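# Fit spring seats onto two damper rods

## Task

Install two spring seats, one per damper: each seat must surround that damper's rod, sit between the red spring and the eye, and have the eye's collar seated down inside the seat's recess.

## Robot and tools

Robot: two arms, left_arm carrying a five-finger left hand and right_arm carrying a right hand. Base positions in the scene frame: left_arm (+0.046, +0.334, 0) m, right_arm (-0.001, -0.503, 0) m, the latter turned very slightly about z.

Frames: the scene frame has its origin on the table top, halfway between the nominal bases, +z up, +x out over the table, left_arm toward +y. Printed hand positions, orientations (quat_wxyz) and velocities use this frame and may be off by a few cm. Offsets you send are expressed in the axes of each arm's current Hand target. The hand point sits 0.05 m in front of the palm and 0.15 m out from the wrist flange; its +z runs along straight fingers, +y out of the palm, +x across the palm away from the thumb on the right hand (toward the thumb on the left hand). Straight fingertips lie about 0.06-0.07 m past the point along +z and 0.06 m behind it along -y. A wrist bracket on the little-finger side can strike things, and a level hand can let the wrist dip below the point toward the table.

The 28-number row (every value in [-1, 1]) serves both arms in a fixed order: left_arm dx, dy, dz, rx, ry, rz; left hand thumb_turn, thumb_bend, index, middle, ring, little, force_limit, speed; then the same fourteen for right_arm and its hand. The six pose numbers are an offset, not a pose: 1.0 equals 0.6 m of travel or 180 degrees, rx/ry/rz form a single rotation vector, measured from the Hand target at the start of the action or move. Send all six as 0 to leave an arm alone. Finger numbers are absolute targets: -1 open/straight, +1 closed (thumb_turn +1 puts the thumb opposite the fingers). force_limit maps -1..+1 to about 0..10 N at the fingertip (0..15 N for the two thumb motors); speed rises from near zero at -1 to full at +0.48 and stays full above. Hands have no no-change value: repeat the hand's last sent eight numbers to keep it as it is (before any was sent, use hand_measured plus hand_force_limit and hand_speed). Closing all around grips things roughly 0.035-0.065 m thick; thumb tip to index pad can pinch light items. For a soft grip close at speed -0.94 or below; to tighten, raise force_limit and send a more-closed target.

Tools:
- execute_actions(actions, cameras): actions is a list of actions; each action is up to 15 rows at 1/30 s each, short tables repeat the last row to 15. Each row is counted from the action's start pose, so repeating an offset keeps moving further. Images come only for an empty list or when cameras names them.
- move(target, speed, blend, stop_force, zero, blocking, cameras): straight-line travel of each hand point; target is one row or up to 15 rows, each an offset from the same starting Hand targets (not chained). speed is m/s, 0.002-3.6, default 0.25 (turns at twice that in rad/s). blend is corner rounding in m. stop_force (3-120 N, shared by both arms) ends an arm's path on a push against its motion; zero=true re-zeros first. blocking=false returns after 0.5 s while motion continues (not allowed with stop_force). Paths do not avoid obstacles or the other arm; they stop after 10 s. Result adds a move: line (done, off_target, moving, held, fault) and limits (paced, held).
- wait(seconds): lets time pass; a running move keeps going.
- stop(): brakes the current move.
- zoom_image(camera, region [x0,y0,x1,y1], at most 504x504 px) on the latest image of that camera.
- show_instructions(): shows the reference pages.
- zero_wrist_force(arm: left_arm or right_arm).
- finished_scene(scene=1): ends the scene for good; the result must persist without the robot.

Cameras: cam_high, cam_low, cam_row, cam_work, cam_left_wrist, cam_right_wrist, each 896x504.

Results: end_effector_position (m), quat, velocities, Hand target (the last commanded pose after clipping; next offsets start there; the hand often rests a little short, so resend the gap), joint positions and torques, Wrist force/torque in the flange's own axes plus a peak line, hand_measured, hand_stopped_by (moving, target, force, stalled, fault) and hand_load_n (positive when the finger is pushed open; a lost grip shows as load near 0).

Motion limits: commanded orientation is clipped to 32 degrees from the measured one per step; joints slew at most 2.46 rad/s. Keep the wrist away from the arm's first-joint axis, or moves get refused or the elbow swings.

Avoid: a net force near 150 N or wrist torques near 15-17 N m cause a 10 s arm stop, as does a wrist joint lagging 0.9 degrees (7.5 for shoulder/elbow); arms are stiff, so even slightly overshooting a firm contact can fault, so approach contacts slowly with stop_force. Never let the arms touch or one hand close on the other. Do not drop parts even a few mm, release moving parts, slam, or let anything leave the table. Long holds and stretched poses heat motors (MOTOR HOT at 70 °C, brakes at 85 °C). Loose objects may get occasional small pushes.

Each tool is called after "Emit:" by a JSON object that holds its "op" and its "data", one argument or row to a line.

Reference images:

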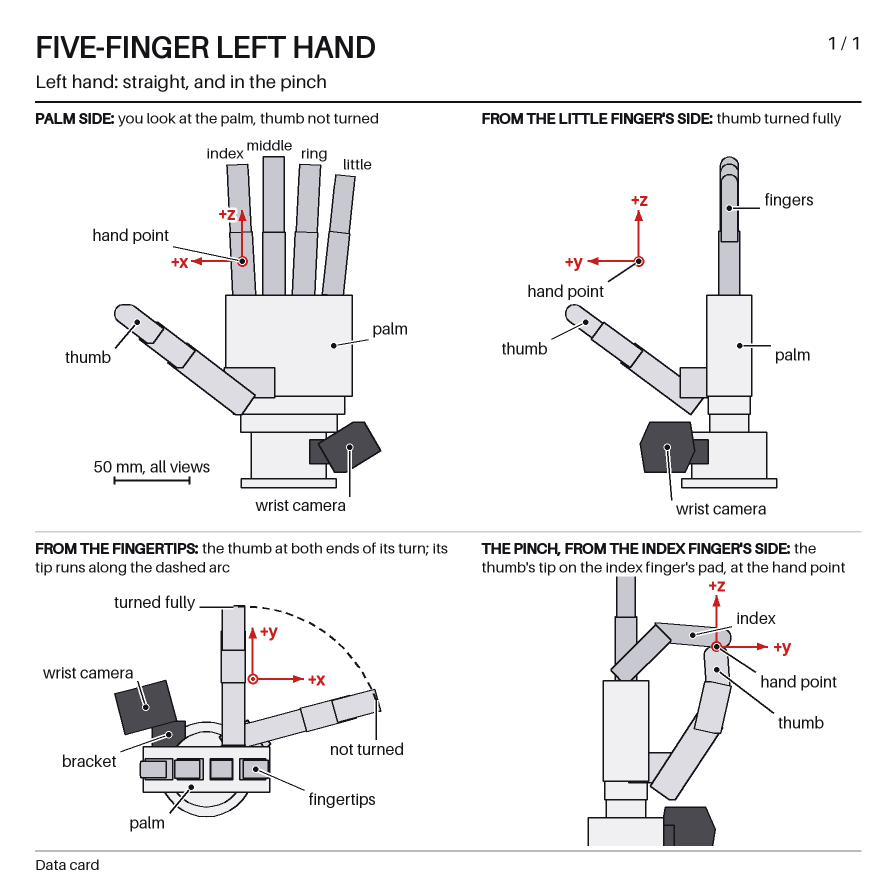

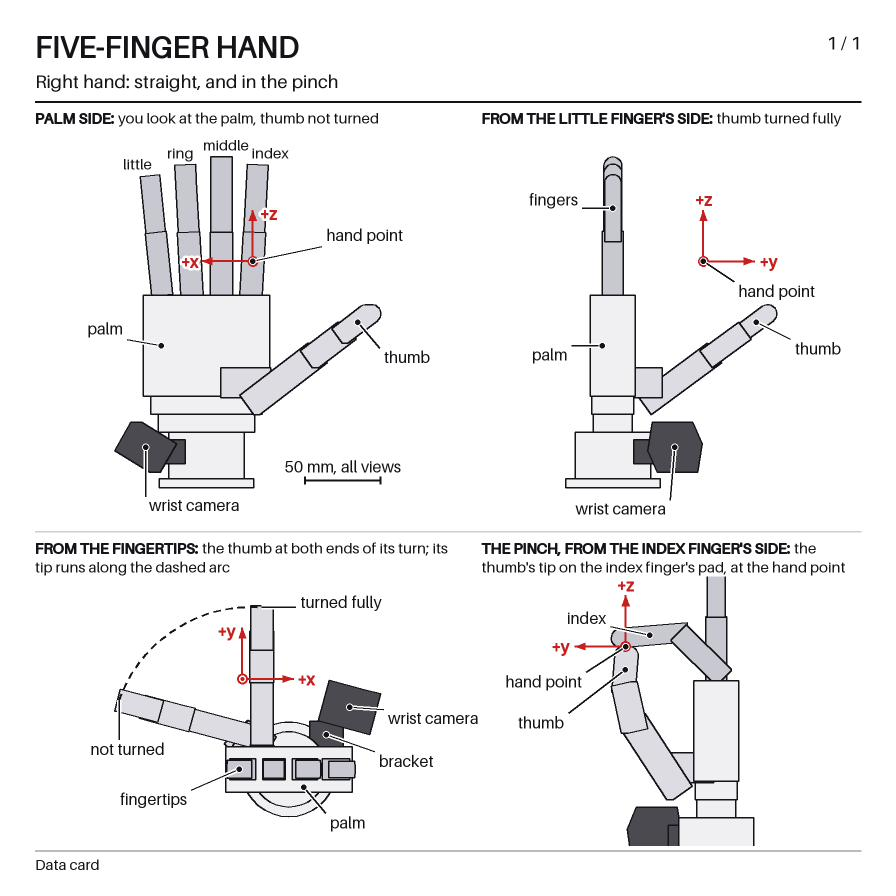

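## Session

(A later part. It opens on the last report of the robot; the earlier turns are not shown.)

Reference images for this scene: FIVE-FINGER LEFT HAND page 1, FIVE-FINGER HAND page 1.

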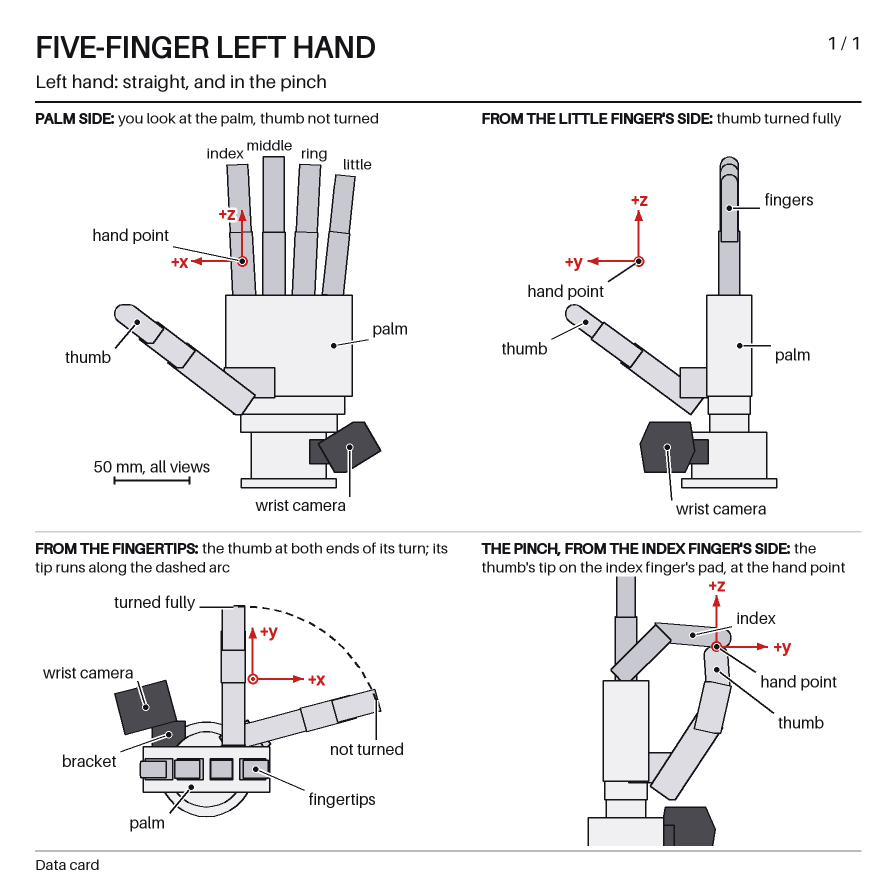

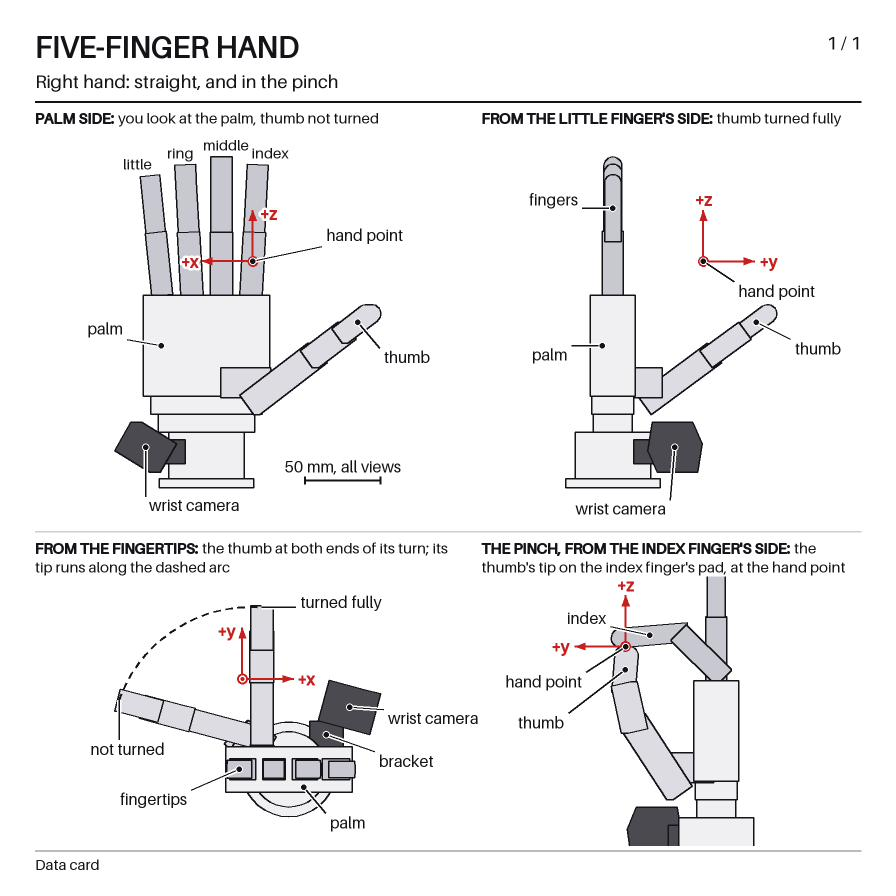

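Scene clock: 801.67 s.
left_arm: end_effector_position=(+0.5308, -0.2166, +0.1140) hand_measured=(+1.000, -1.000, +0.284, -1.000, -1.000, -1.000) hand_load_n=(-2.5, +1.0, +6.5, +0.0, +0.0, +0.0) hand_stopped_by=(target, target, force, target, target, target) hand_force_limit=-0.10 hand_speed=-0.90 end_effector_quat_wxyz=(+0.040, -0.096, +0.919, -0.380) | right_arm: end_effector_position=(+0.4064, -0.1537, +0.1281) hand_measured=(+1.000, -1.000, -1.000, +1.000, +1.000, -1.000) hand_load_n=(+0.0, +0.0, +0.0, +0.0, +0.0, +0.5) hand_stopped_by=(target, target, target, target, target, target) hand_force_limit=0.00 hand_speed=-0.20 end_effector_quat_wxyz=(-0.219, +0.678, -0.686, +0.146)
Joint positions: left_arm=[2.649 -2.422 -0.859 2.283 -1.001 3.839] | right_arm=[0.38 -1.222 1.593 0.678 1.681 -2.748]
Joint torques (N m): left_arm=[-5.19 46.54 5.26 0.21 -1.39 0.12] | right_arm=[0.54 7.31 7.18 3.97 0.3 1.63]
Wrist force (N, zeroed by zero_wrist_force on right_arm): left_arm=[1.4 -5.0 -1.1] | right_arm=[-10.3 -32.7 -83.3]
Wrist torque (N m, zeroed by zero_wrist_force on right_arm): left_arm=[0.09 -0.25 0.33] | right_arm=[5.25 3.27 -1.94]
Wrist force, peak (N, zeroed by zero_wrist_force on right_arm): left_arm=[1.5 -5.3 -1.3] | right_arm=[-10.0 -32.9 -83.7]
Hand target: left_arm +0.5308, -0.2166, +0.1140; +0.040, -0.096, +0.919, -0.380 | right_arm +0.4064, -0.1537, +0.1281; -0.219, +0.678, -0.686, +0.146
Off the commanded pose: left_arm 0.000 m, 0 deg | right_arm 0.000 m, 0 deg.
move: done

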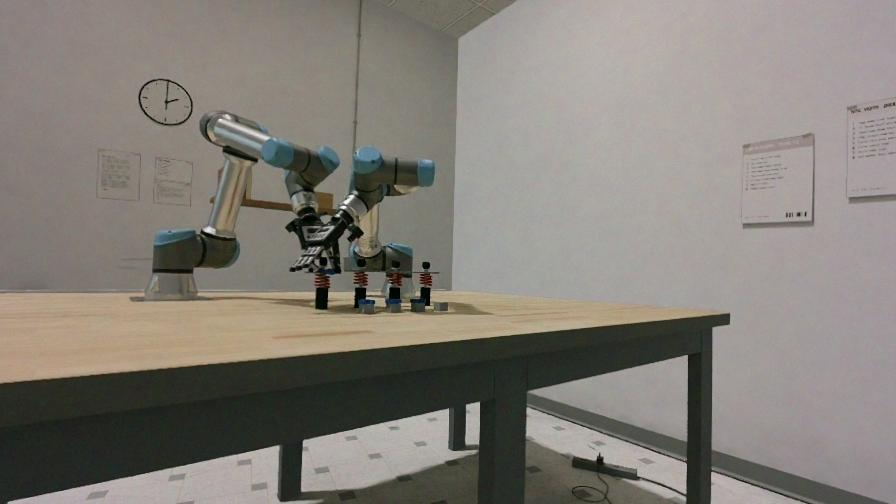

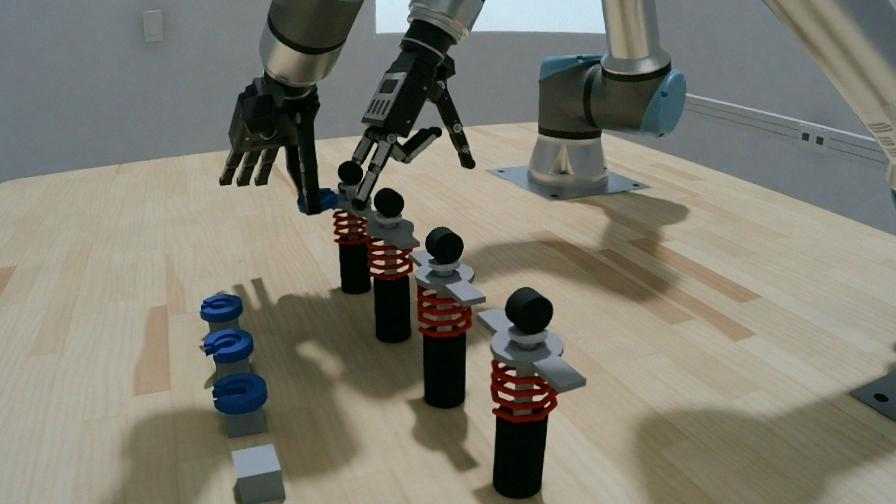

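Emit:
{"op": "move", "data": {
  "target": [
    [-0.0231,-0.0058,0.0011,0,0,0,1,-1,0.6,-1,-1,-1,-0.1,-0.9,0,0,0,0,0,0,1,-1,-1,1,1,-1,0,-0.2],
    [-0.1220,-0.0524,-0.0798,0,0,0,1,-1,0.6,-1,-1,-1,-0.1,-0.9,0,0,0,0,0,0,1,-1,-1,1,1,-1,0,-0.2],
    [-0.2529,0.2384,-0.3706,0,0,0,1,-1,0.6,-1,-1,-1,-0.1,-0.9,0,0,0,0,0,0,1,-1,-1,1,1,-1,0,-0.2],
    [-0.2529,0.3446,-0.2644,0,0,0,1,-1,0.6,-1,-1,-1,-0.1,-0.9,0,0,0,0,0,0,1,-1,-1,1,1,-1,0,-0.2]
  ],
  "speed": [0.03,0.12,0.18,0.1],
  "blend": [0.003,0.02,0.02,0],
  "cameras": ["all"]
}}

Emit:
{"op": "zoom_image", "data": {
  "camera": "cam_row",
  "region": [180, 330, 320, 504]
}}

Emit:
{"op": "zoom_image", "data": {
  "camera": "cam_work",
  "region": [440, 300, 560, 400]
}}

Emit:
{"op": "zoom_image", "data": {
  "camera": "cam_low",
  "region": [400, 260, 480, 330]
}}

Scene clock: 847.23 s.
left_arm: end_effector_position=(+0.6259, +0.0676, +0.0804) hand_measured=(+1.000, -1.000, +0.284, -1.000, -1.000, -1.000) hand_load_n=(-2.0, +1.0, +7.0, +0.0, +0.0, +0.0) hand_stopped_by=(target, target, force, target, target, target) hand_force_limit=-0.10 hand_speed=-0.90 end_effector_quat_wxyz=(+0.040, -0.096, +0.919, -0.380) | right_arm: end_effector_position=(+0.4064, -0.1537, +0.1281) hand_measured=(+1.000, -1.000, -1.000, +1.000, +1.000, -1.000) hand_load_n=(+0.0, +0.0, +0.5, +0.0, +0.5, +0.5) hand_stopped_by=(target, target, target, target, target, target) hand_force_limit=0.00 hand_speed=-0.20 end_effector_quat_wxyz=(-0.219, +0.678, -0.686, +0.146)
Joint positions: left_arm=[3.15 -2.388 -1.101 2.115 -0.806 4.433] | right_arm=[0.38 -1.222 1.593 0.678 1.681 -2.748]
Joint torques (N m): left_arm=[-2.21 43.73 3.67 -0.28 4.02 -1.94] | right_arm=[-1.18 7.63 6.5 3.98 0.82 1.51]
Wrist force (N, zeroed by zero_wrist_force on right_arm): left_arm=[1.8 -4.9 -0.9] | right_arm=[-10.1 -33.1 -83.4]
Wrist torque (N m, zeroed by zero_wrist_force on right_arm): left_arm=[0.06 -0.27 0.27] | right_arm=[5.20 3.25 -1.94]
Wrist force, peak (N, zeroed by zero_wrist_force on right_arm): left_arm=[1.7 -5.9 -0.8] | right_arm=[-10.3 -33.2 -83.7]
Hand target: left_arm +0.6259, +0.0676, +0.0802; +0.040, -0.096, +0.919, -0.380 | right_arm +0.4064, -0.1537, +0.1281; -0.219, +0.678, -0.686, +0.146
Off the commanded pose: left_arm 0.000 m, 0 deg | right_arm 0.000 m, 0 deg.
move: done

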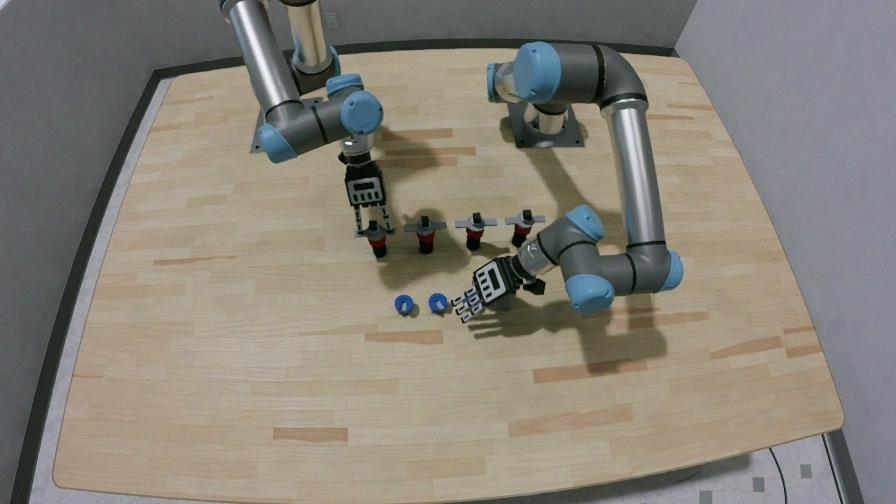

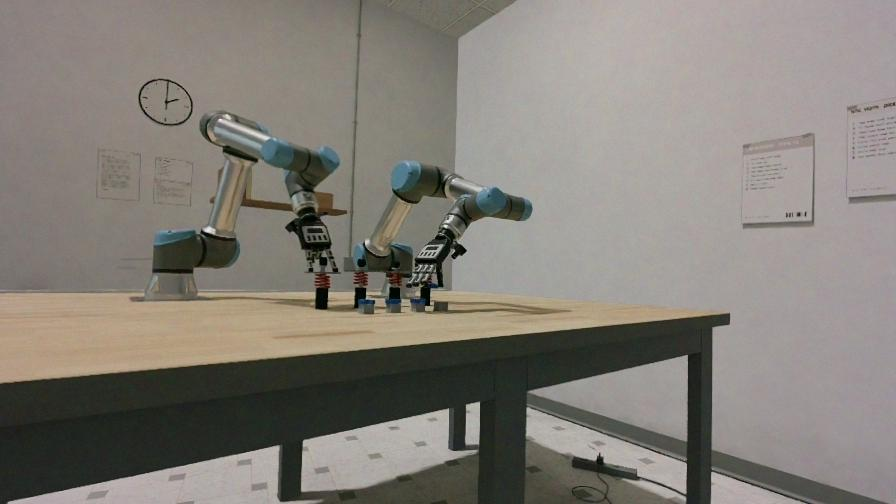

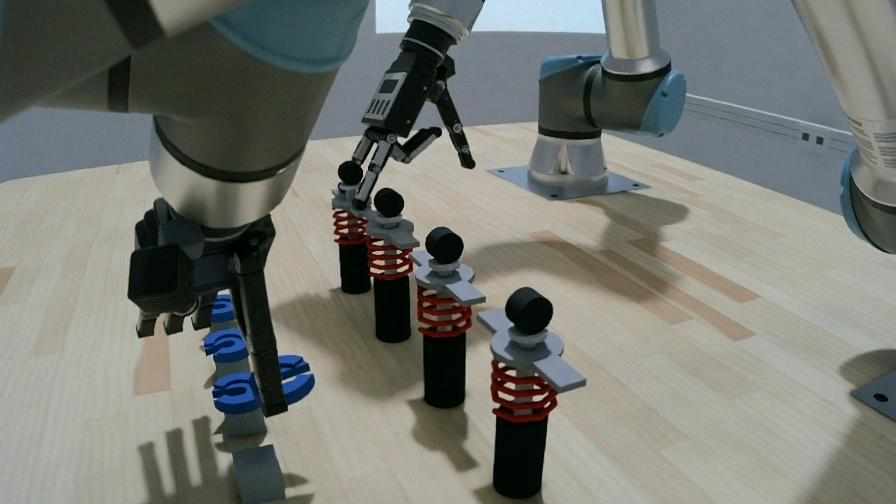

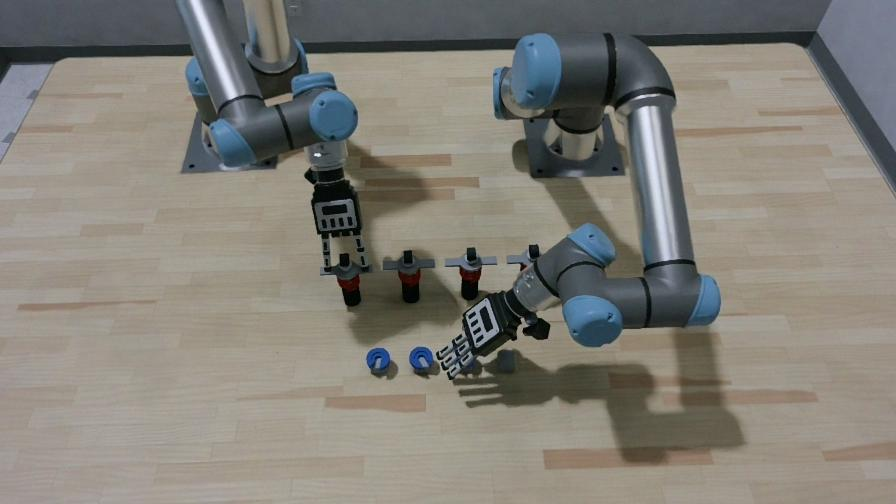

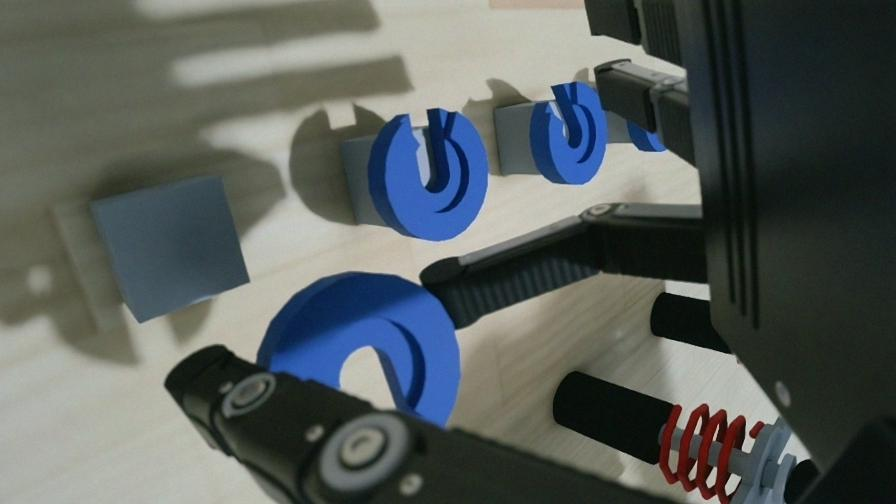

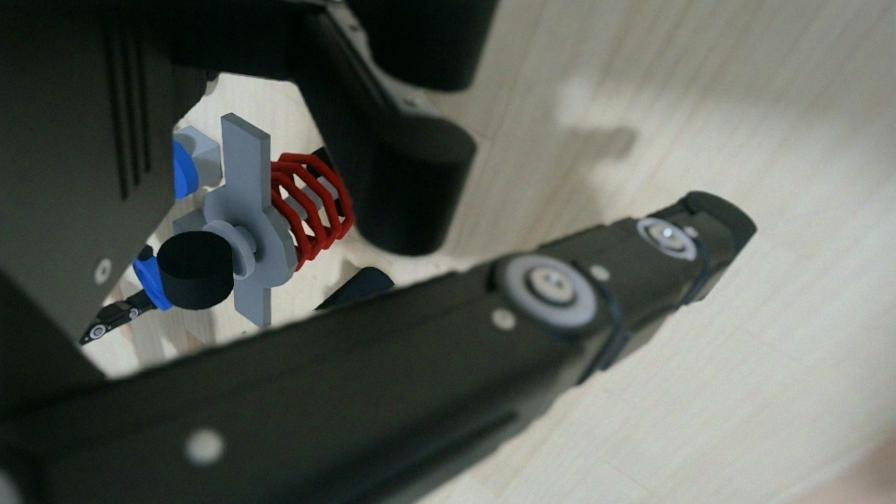

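Scaled by 2.897.

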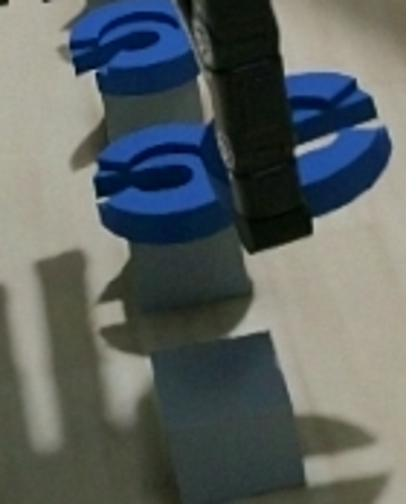

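Scaled by 4.200.

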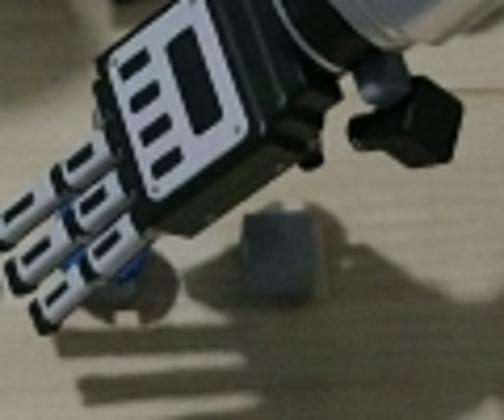

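Scaled by 6.300.

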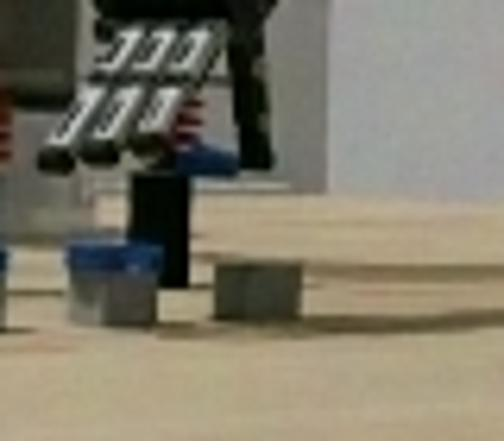

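Emit:
{"op": "move", "data": {
  "target": [-0.0577,0.0335,-0.0335,0,0,0,1,-1,0.6,0.95,0.95,0.95,-0.1,-0.4,0,0,0,0,0,0,1,-1,-1,1,1,-1,0,-0.2],
  "speed": 0.06,
  "cameras": ["cam_left_wrist","cam_row","cam_low"]
}}

Emit:
{"op": "zoom_image", "data": {
  "camera": "cam_row",
  "region": [180, 330, 320, 504]
}}

Emit:
{"op": "zoom_image", "data": {
  "camera": "cam_low",
  "region": [400, 260, 480, 330]
}}

Scene clock: 874.60 s.
left_arm: end_effector_position=(+0.6539, +0.1025, +0.0802) hand_measured=(+1.000, -1.000, +0.284, +0.950, +0.950, +0.950) hand_load_n=(+0.0, +0.0, +0.0, +0.0, +0.0, +0.0) hand_stopped_by=(target, target, force, target, target, target) hand_force_limit=-0.10 hand_speed=-0.40 end_effector_quat_wxyz=(+0.040, -0.096, +0.919, -0.380) | right_arm: end_effector_position=(+0.4064, -0.1537, +0.1281) hand_measured=(+1.000, -1.000, -1.000, +1.000, +1.000, -1.000) hand_load_n=(+0.0, +0.0, +0.0, +0.0, +0.0, +0.5) hand_stopped_by=(target, target, target, target, target, target) hand_force_limit=0.00 hand_speed=-0.20 end_effector_quat_wxyz=(-0.219, +0.678, -0.686, +0.146)
Joint positions: left_arm=[3.208 -2.451 -0.999 2.021 -0.796 4.512] | right_arm=[0.38 -1.222 1.593 0.678 1.681 -2.748]
Joint torques (N m): left_arm=[7.61 45.77 29.14 -4.04 3.95 2.24] | right_arm=[-3.34 7.38 7.1 3.97 0.89 1.49]
Wrist force (N, zeroed by zero_wrist_force on right_arm): left_arm=[2.0 -5.7 -1.0] | right_arm=[-10.1 -33.0 -83.4]
Wrist torque (N m, zeroed by zero_wrist_force on right_arm): left_arm=[0.03 -0.31 0.32] | right_arm=[5.22 3.27 -1.94]
Wrist force, peak (N, zeroed by zero_wrist_force on right_arm): left_arm=[1.9 -6.0 -1.0] | right_arm=[-10.2 -33.2 -83.6]
Hand target: left_arm +0.6539, +0.1025, +0.0802; +0.040, -0.096, +0.919, -0.380 | right_arm +0.4064, -0.1537, +0.1281; -0.219, +0.678, -0.686, +0.146
Off the commanded pose: left_arm 0.000 m, 0 deg | right_arm 0.000 m, 0 deg.
move: done
Images, in order (width x height): cam_low 896x504, cam_row 896x504, cam_left_wrist 896x504.

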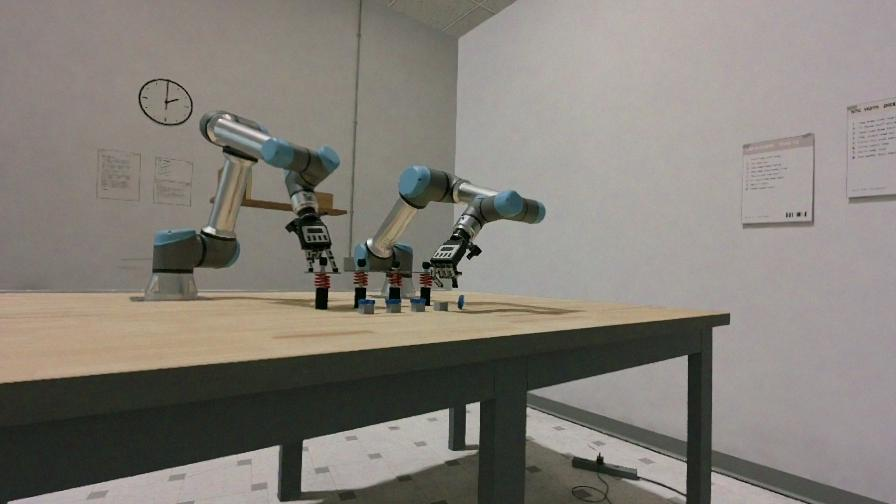

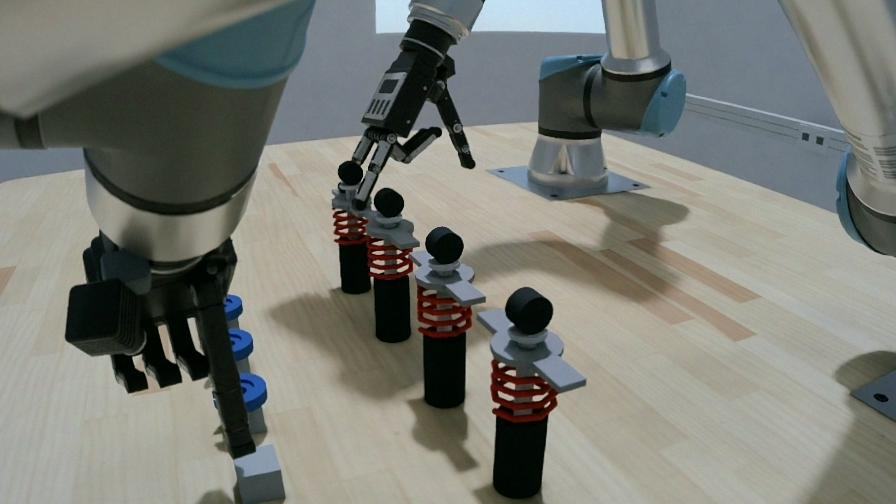

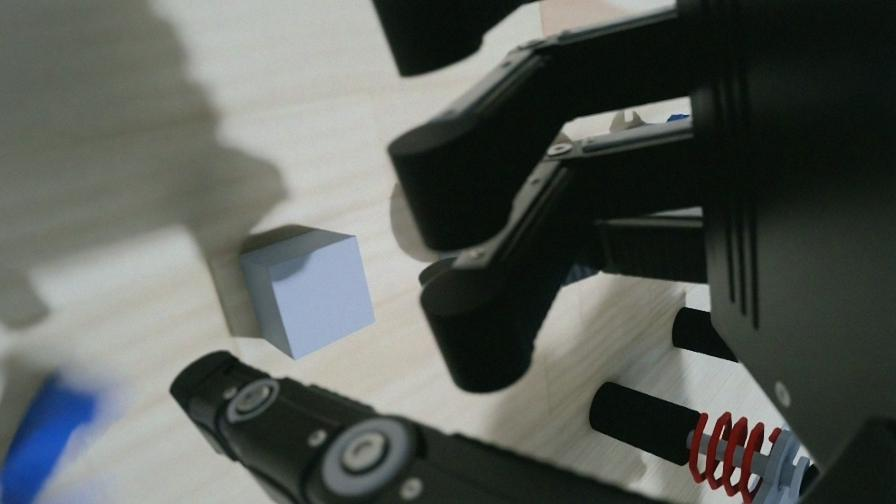

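Scaled by 2.897.

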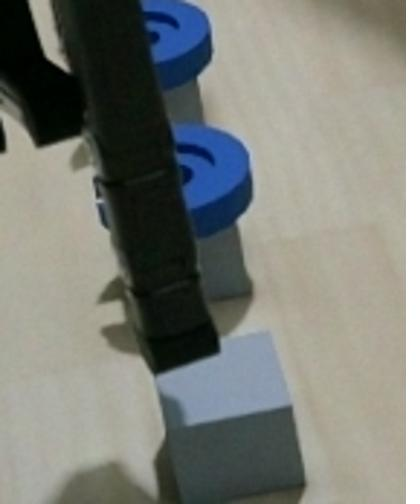

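Scaled by 6.300.

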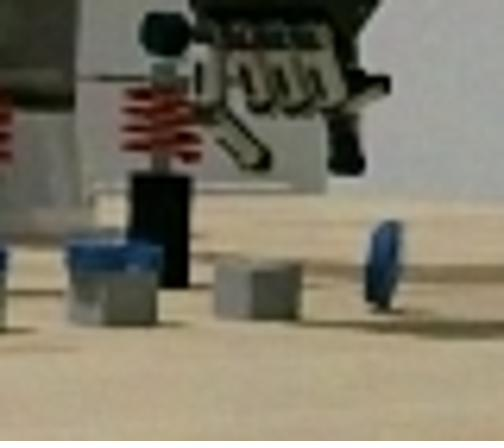

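Emit:
{"op": "wait", "data": {
  "seconds": 0.2,
  "cameras": ["cam_high","cam_work","cam_low"]
}}

Scene clock: 876.40 s.
left_arm: end_effector_position=(+0.6539, +0.1025, +0.0802) hand_measured=(+1.000, -1.000, +0.284, +0.950, +0.950, +0.950) hand_load_n=(+0.0, +0.0, +0.0, +0.0, +0.0, +0.0) hand_stopped_by=(target, target, force, target, target, target) hand_force_limit=-0.10 hand_speed=-0.40 end_effector_quat_wxyz=(+0.040, -0.096, +0.919, -0.380) | right_arm: end_effector_position=(+0.4064, -0.1537, +0.1281) hand_measured=(+1.000, -1.000, -1.000, +1.000, +1.000, -1.000) hand_load_n=(+0.0, +0.0, +0.5, +0.0, +0.0, +0.5) hand_stopped_by=(target, target, target, target, target, target) hand_force_limit=0.00 hand_speed=-0.20 end_effector_quat_wxyz=(-0.219, +0.678, -0.686, +0.146)
Joint positions: left_arm=[3.208 -2.451 -0.999 2.021 -0.796 4.512] | right_arm=[0.38 -1.222 1.593 0.678 1.681 -2.748]
Joint torques (N m): left_arm=[7.75 45.73 29.2 -4.09 3.96 2.32] | right_arm=[-3.86 7.61 6.75 4.01 0.6 1.52]
Wrist force (N, zeroed by zero_wrist_force on right_arm): left_arm=[2.1 -5.9 -0.7] | right_arm=[-9.9 -33.5 -83.2]
Wrist torque (N m, zeroed by zero_wrist_force on right_arm): left_arm=[0.00 -0.32 0.33] | right_arm=[5.13 3.23 -1.94]
Wrist force, peak (N, zeroed by zero_wrist_force on right_arm): left_arm=[2.1 -6.0 -0.9] | right_arm=[-10.2 -33.3 -83.7]
Hand target: left_arm +0.6539, +0.1025, +0.0802; +0.040, -0.096, +0.919, -0.380 | right_arm +0.4064, -0.1537, +0.1281; -0.219, +0.678, -0.686, +0.146
Off the commanded pose: left_arm 0.000 m, 0 deg | right_arm 0.000 m, 0 deg.
wait: 0.20 s; at rest from the start
Images, in order (width x height): cam_high 896x504, cam_low 896x504, cam_work 896x504.

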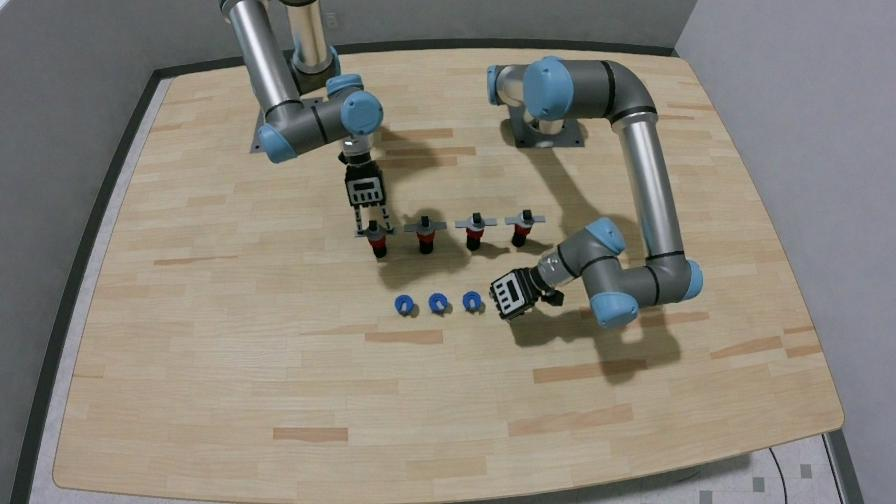

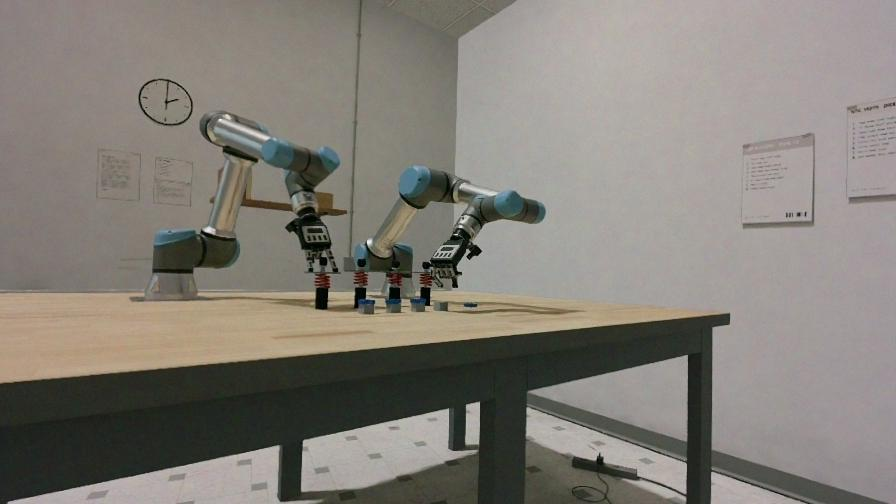

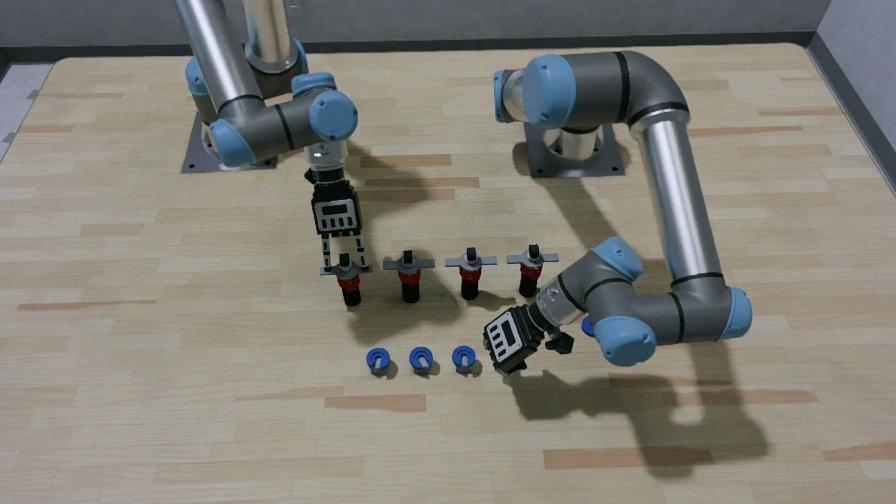

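Emit:
{"op": "move", "data": {
  "target": [
    [0,-0.1180,-0.1180,0,0,0,1,-1,0,-1,-1,-1,-0.1,-0.2,-0.00137,-0.00663,-0.01147,0,0,0,1,-1,-1,1,1,-1,0,-0.2],
    [0.0735,-0.2526,-0.1481,0,-0.3064,-0.3064,1,-1,0,-1,-1,-1,-0.1,-0.2,-0.00137,-0.00663,-0.01147,0,0,0,1,-1,-1,1,1,-1,0,-0.2],
    [0.0232,-0.0851,-0.0089,0,-0.6128,-0.6128,1,-1,0,-1,-1,-1,-0.1,-0.2,-0.00137,-0.00663,-0.01147,0,0,0,1,-1,-1,1,1,-1,0,-0.2]
  ],
  "speed": [0.15,0.3,0.3],
  "blend": [0.02,0.03,0],
  "cameras": ["all"]
}}

Scene clock: 918.50 s.
left_arm: end_effector_position=(+0.6470, +0.0680, +0.1201) hand_measured=(+1.000, -1.000, +0.000, -1.000, -1.000, -1.000) hand_load_n=(+0.0, +0.0, +0.0, +0.0, +0.0, +0.0) hand_stopped_by=(target, target, target, target, target, target) hand_force_limit=-0.10 hand_speed=-0.20 end_effector_quat_wxyz=(-0.381, +0.919, -0.097, +0.040) | right_arm: end_effector_position=(+0.4064, -0.1537, +0.1361) hand_measured=(+1.000, -1.000, -1.000, +1.000, +1.000, -1.000) hand_load_n=(+0.0, +0.0, +0.0, +0.5, +0.0, +0.0) hand_stopped_by=(target, target, target, target, target, target) hand_force_limit=0.00 hand_speed=-0.20 end_effector_quat_wxyz=(-0.219, +0.678, -0.686, +0.146)
Joint positions: left_arm=[2.719 -2.605 -0.693 1.518 -2.335 1.274] | right_arm=[0.38 -1.229 1.58 0.697 1.681 -2.748]
Joint torques (N m): left_arm=[-3.84 50.77 29.47 -4.52 1.58 -2.02] | right_arm=[-14.38 -27.61 -13.31 5.87 -1.82 -1.38]
Wrist force (N, zeroed by zero_wrist_force on right_arm): left_arm=[0.8 -4.7 -0.9] | right_arm=[-6.3 -13.5 -27.8]
Wrist torque (N m, zeroed by zero_wrist_force on right_arm): left_arm=[0.17 -0.10 0.36] | right_arm=[1.96 1.06 -0.93]
Wrist force, peak (N, zeroed by zero_wrist_force on right_arm): left_arm=[1.9 -6.0 -0.8] | right_arm=[-10.2 -33.2 -83.6]
Hand target: left_arm +0.6470, +0.0680, +0.1201; -0.381, +0.919, -0.097, +0.040 | right_arm +0.4064, -0.1537, +0.1361; -0.219, +0.678, -0.686, +0.146
Off the commanded pose: left_arm 0.000 m, 0 deg | right_arm 0.000 m, 0 deg.
move: done

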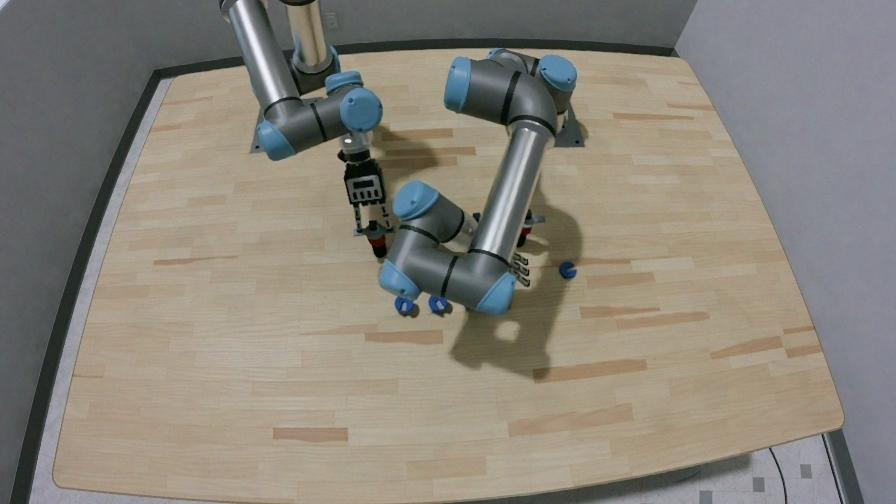

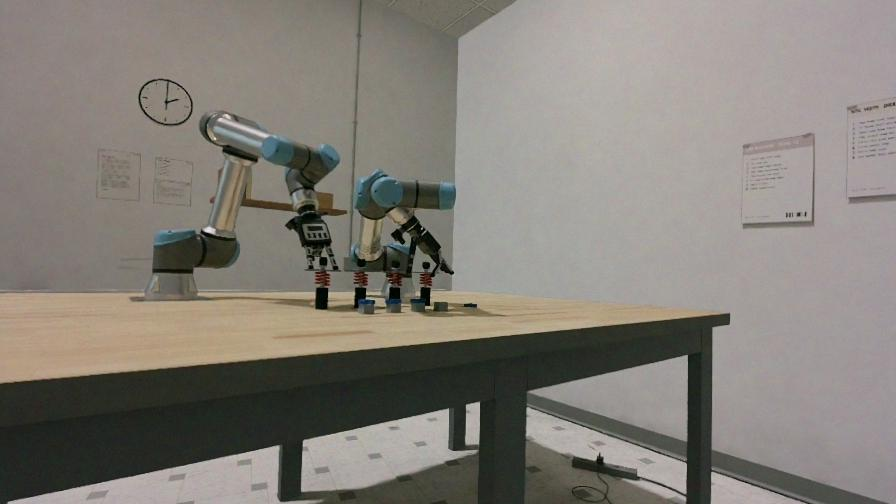

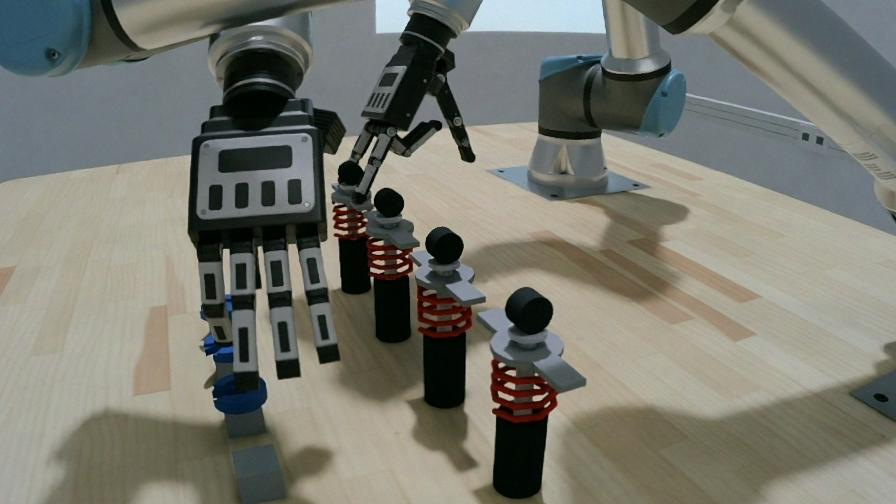

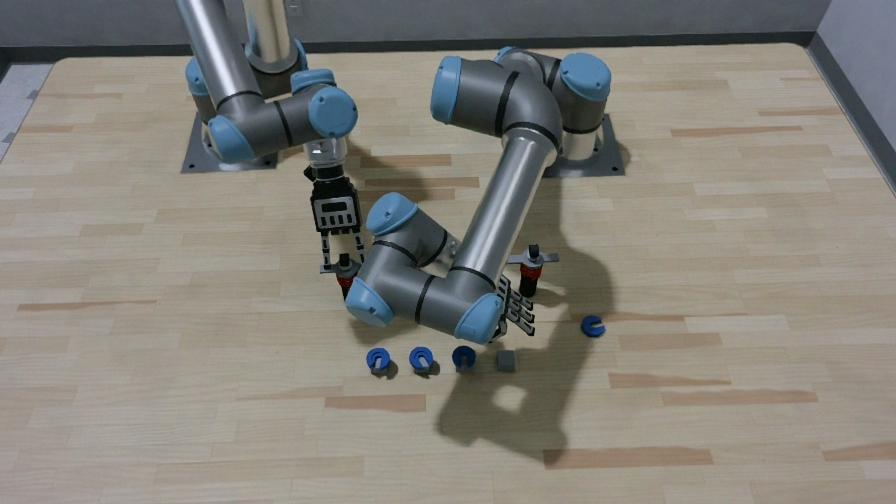

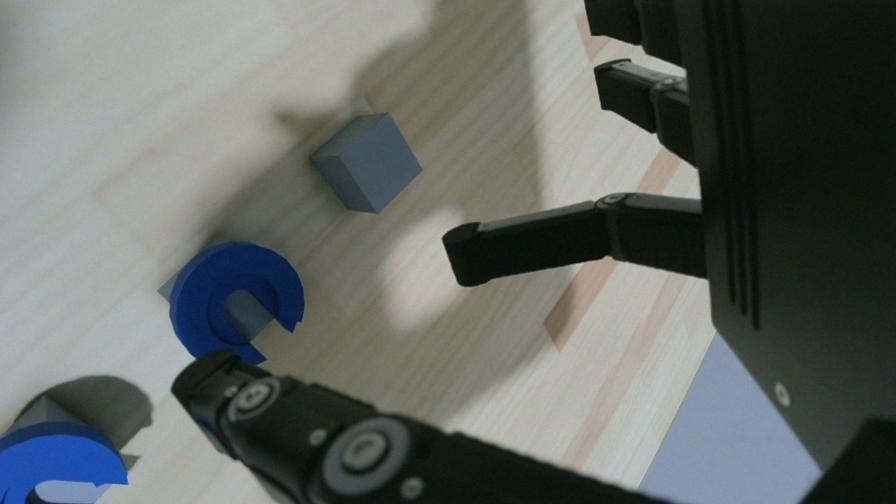

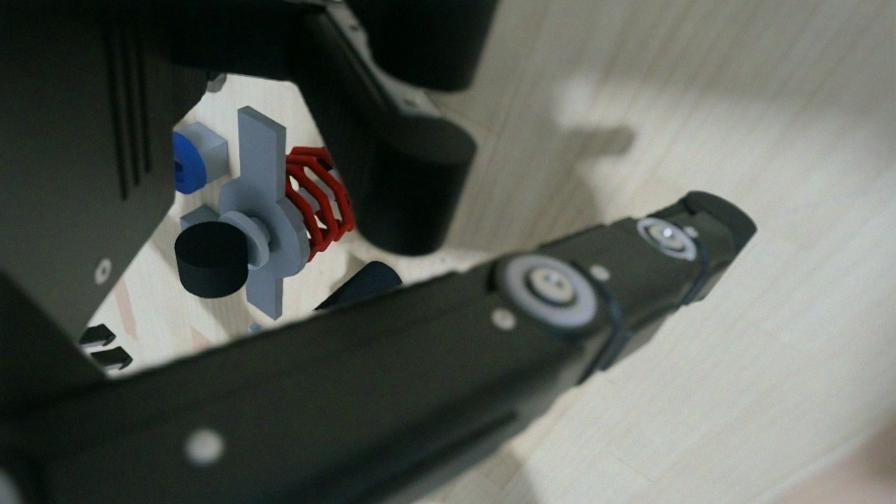

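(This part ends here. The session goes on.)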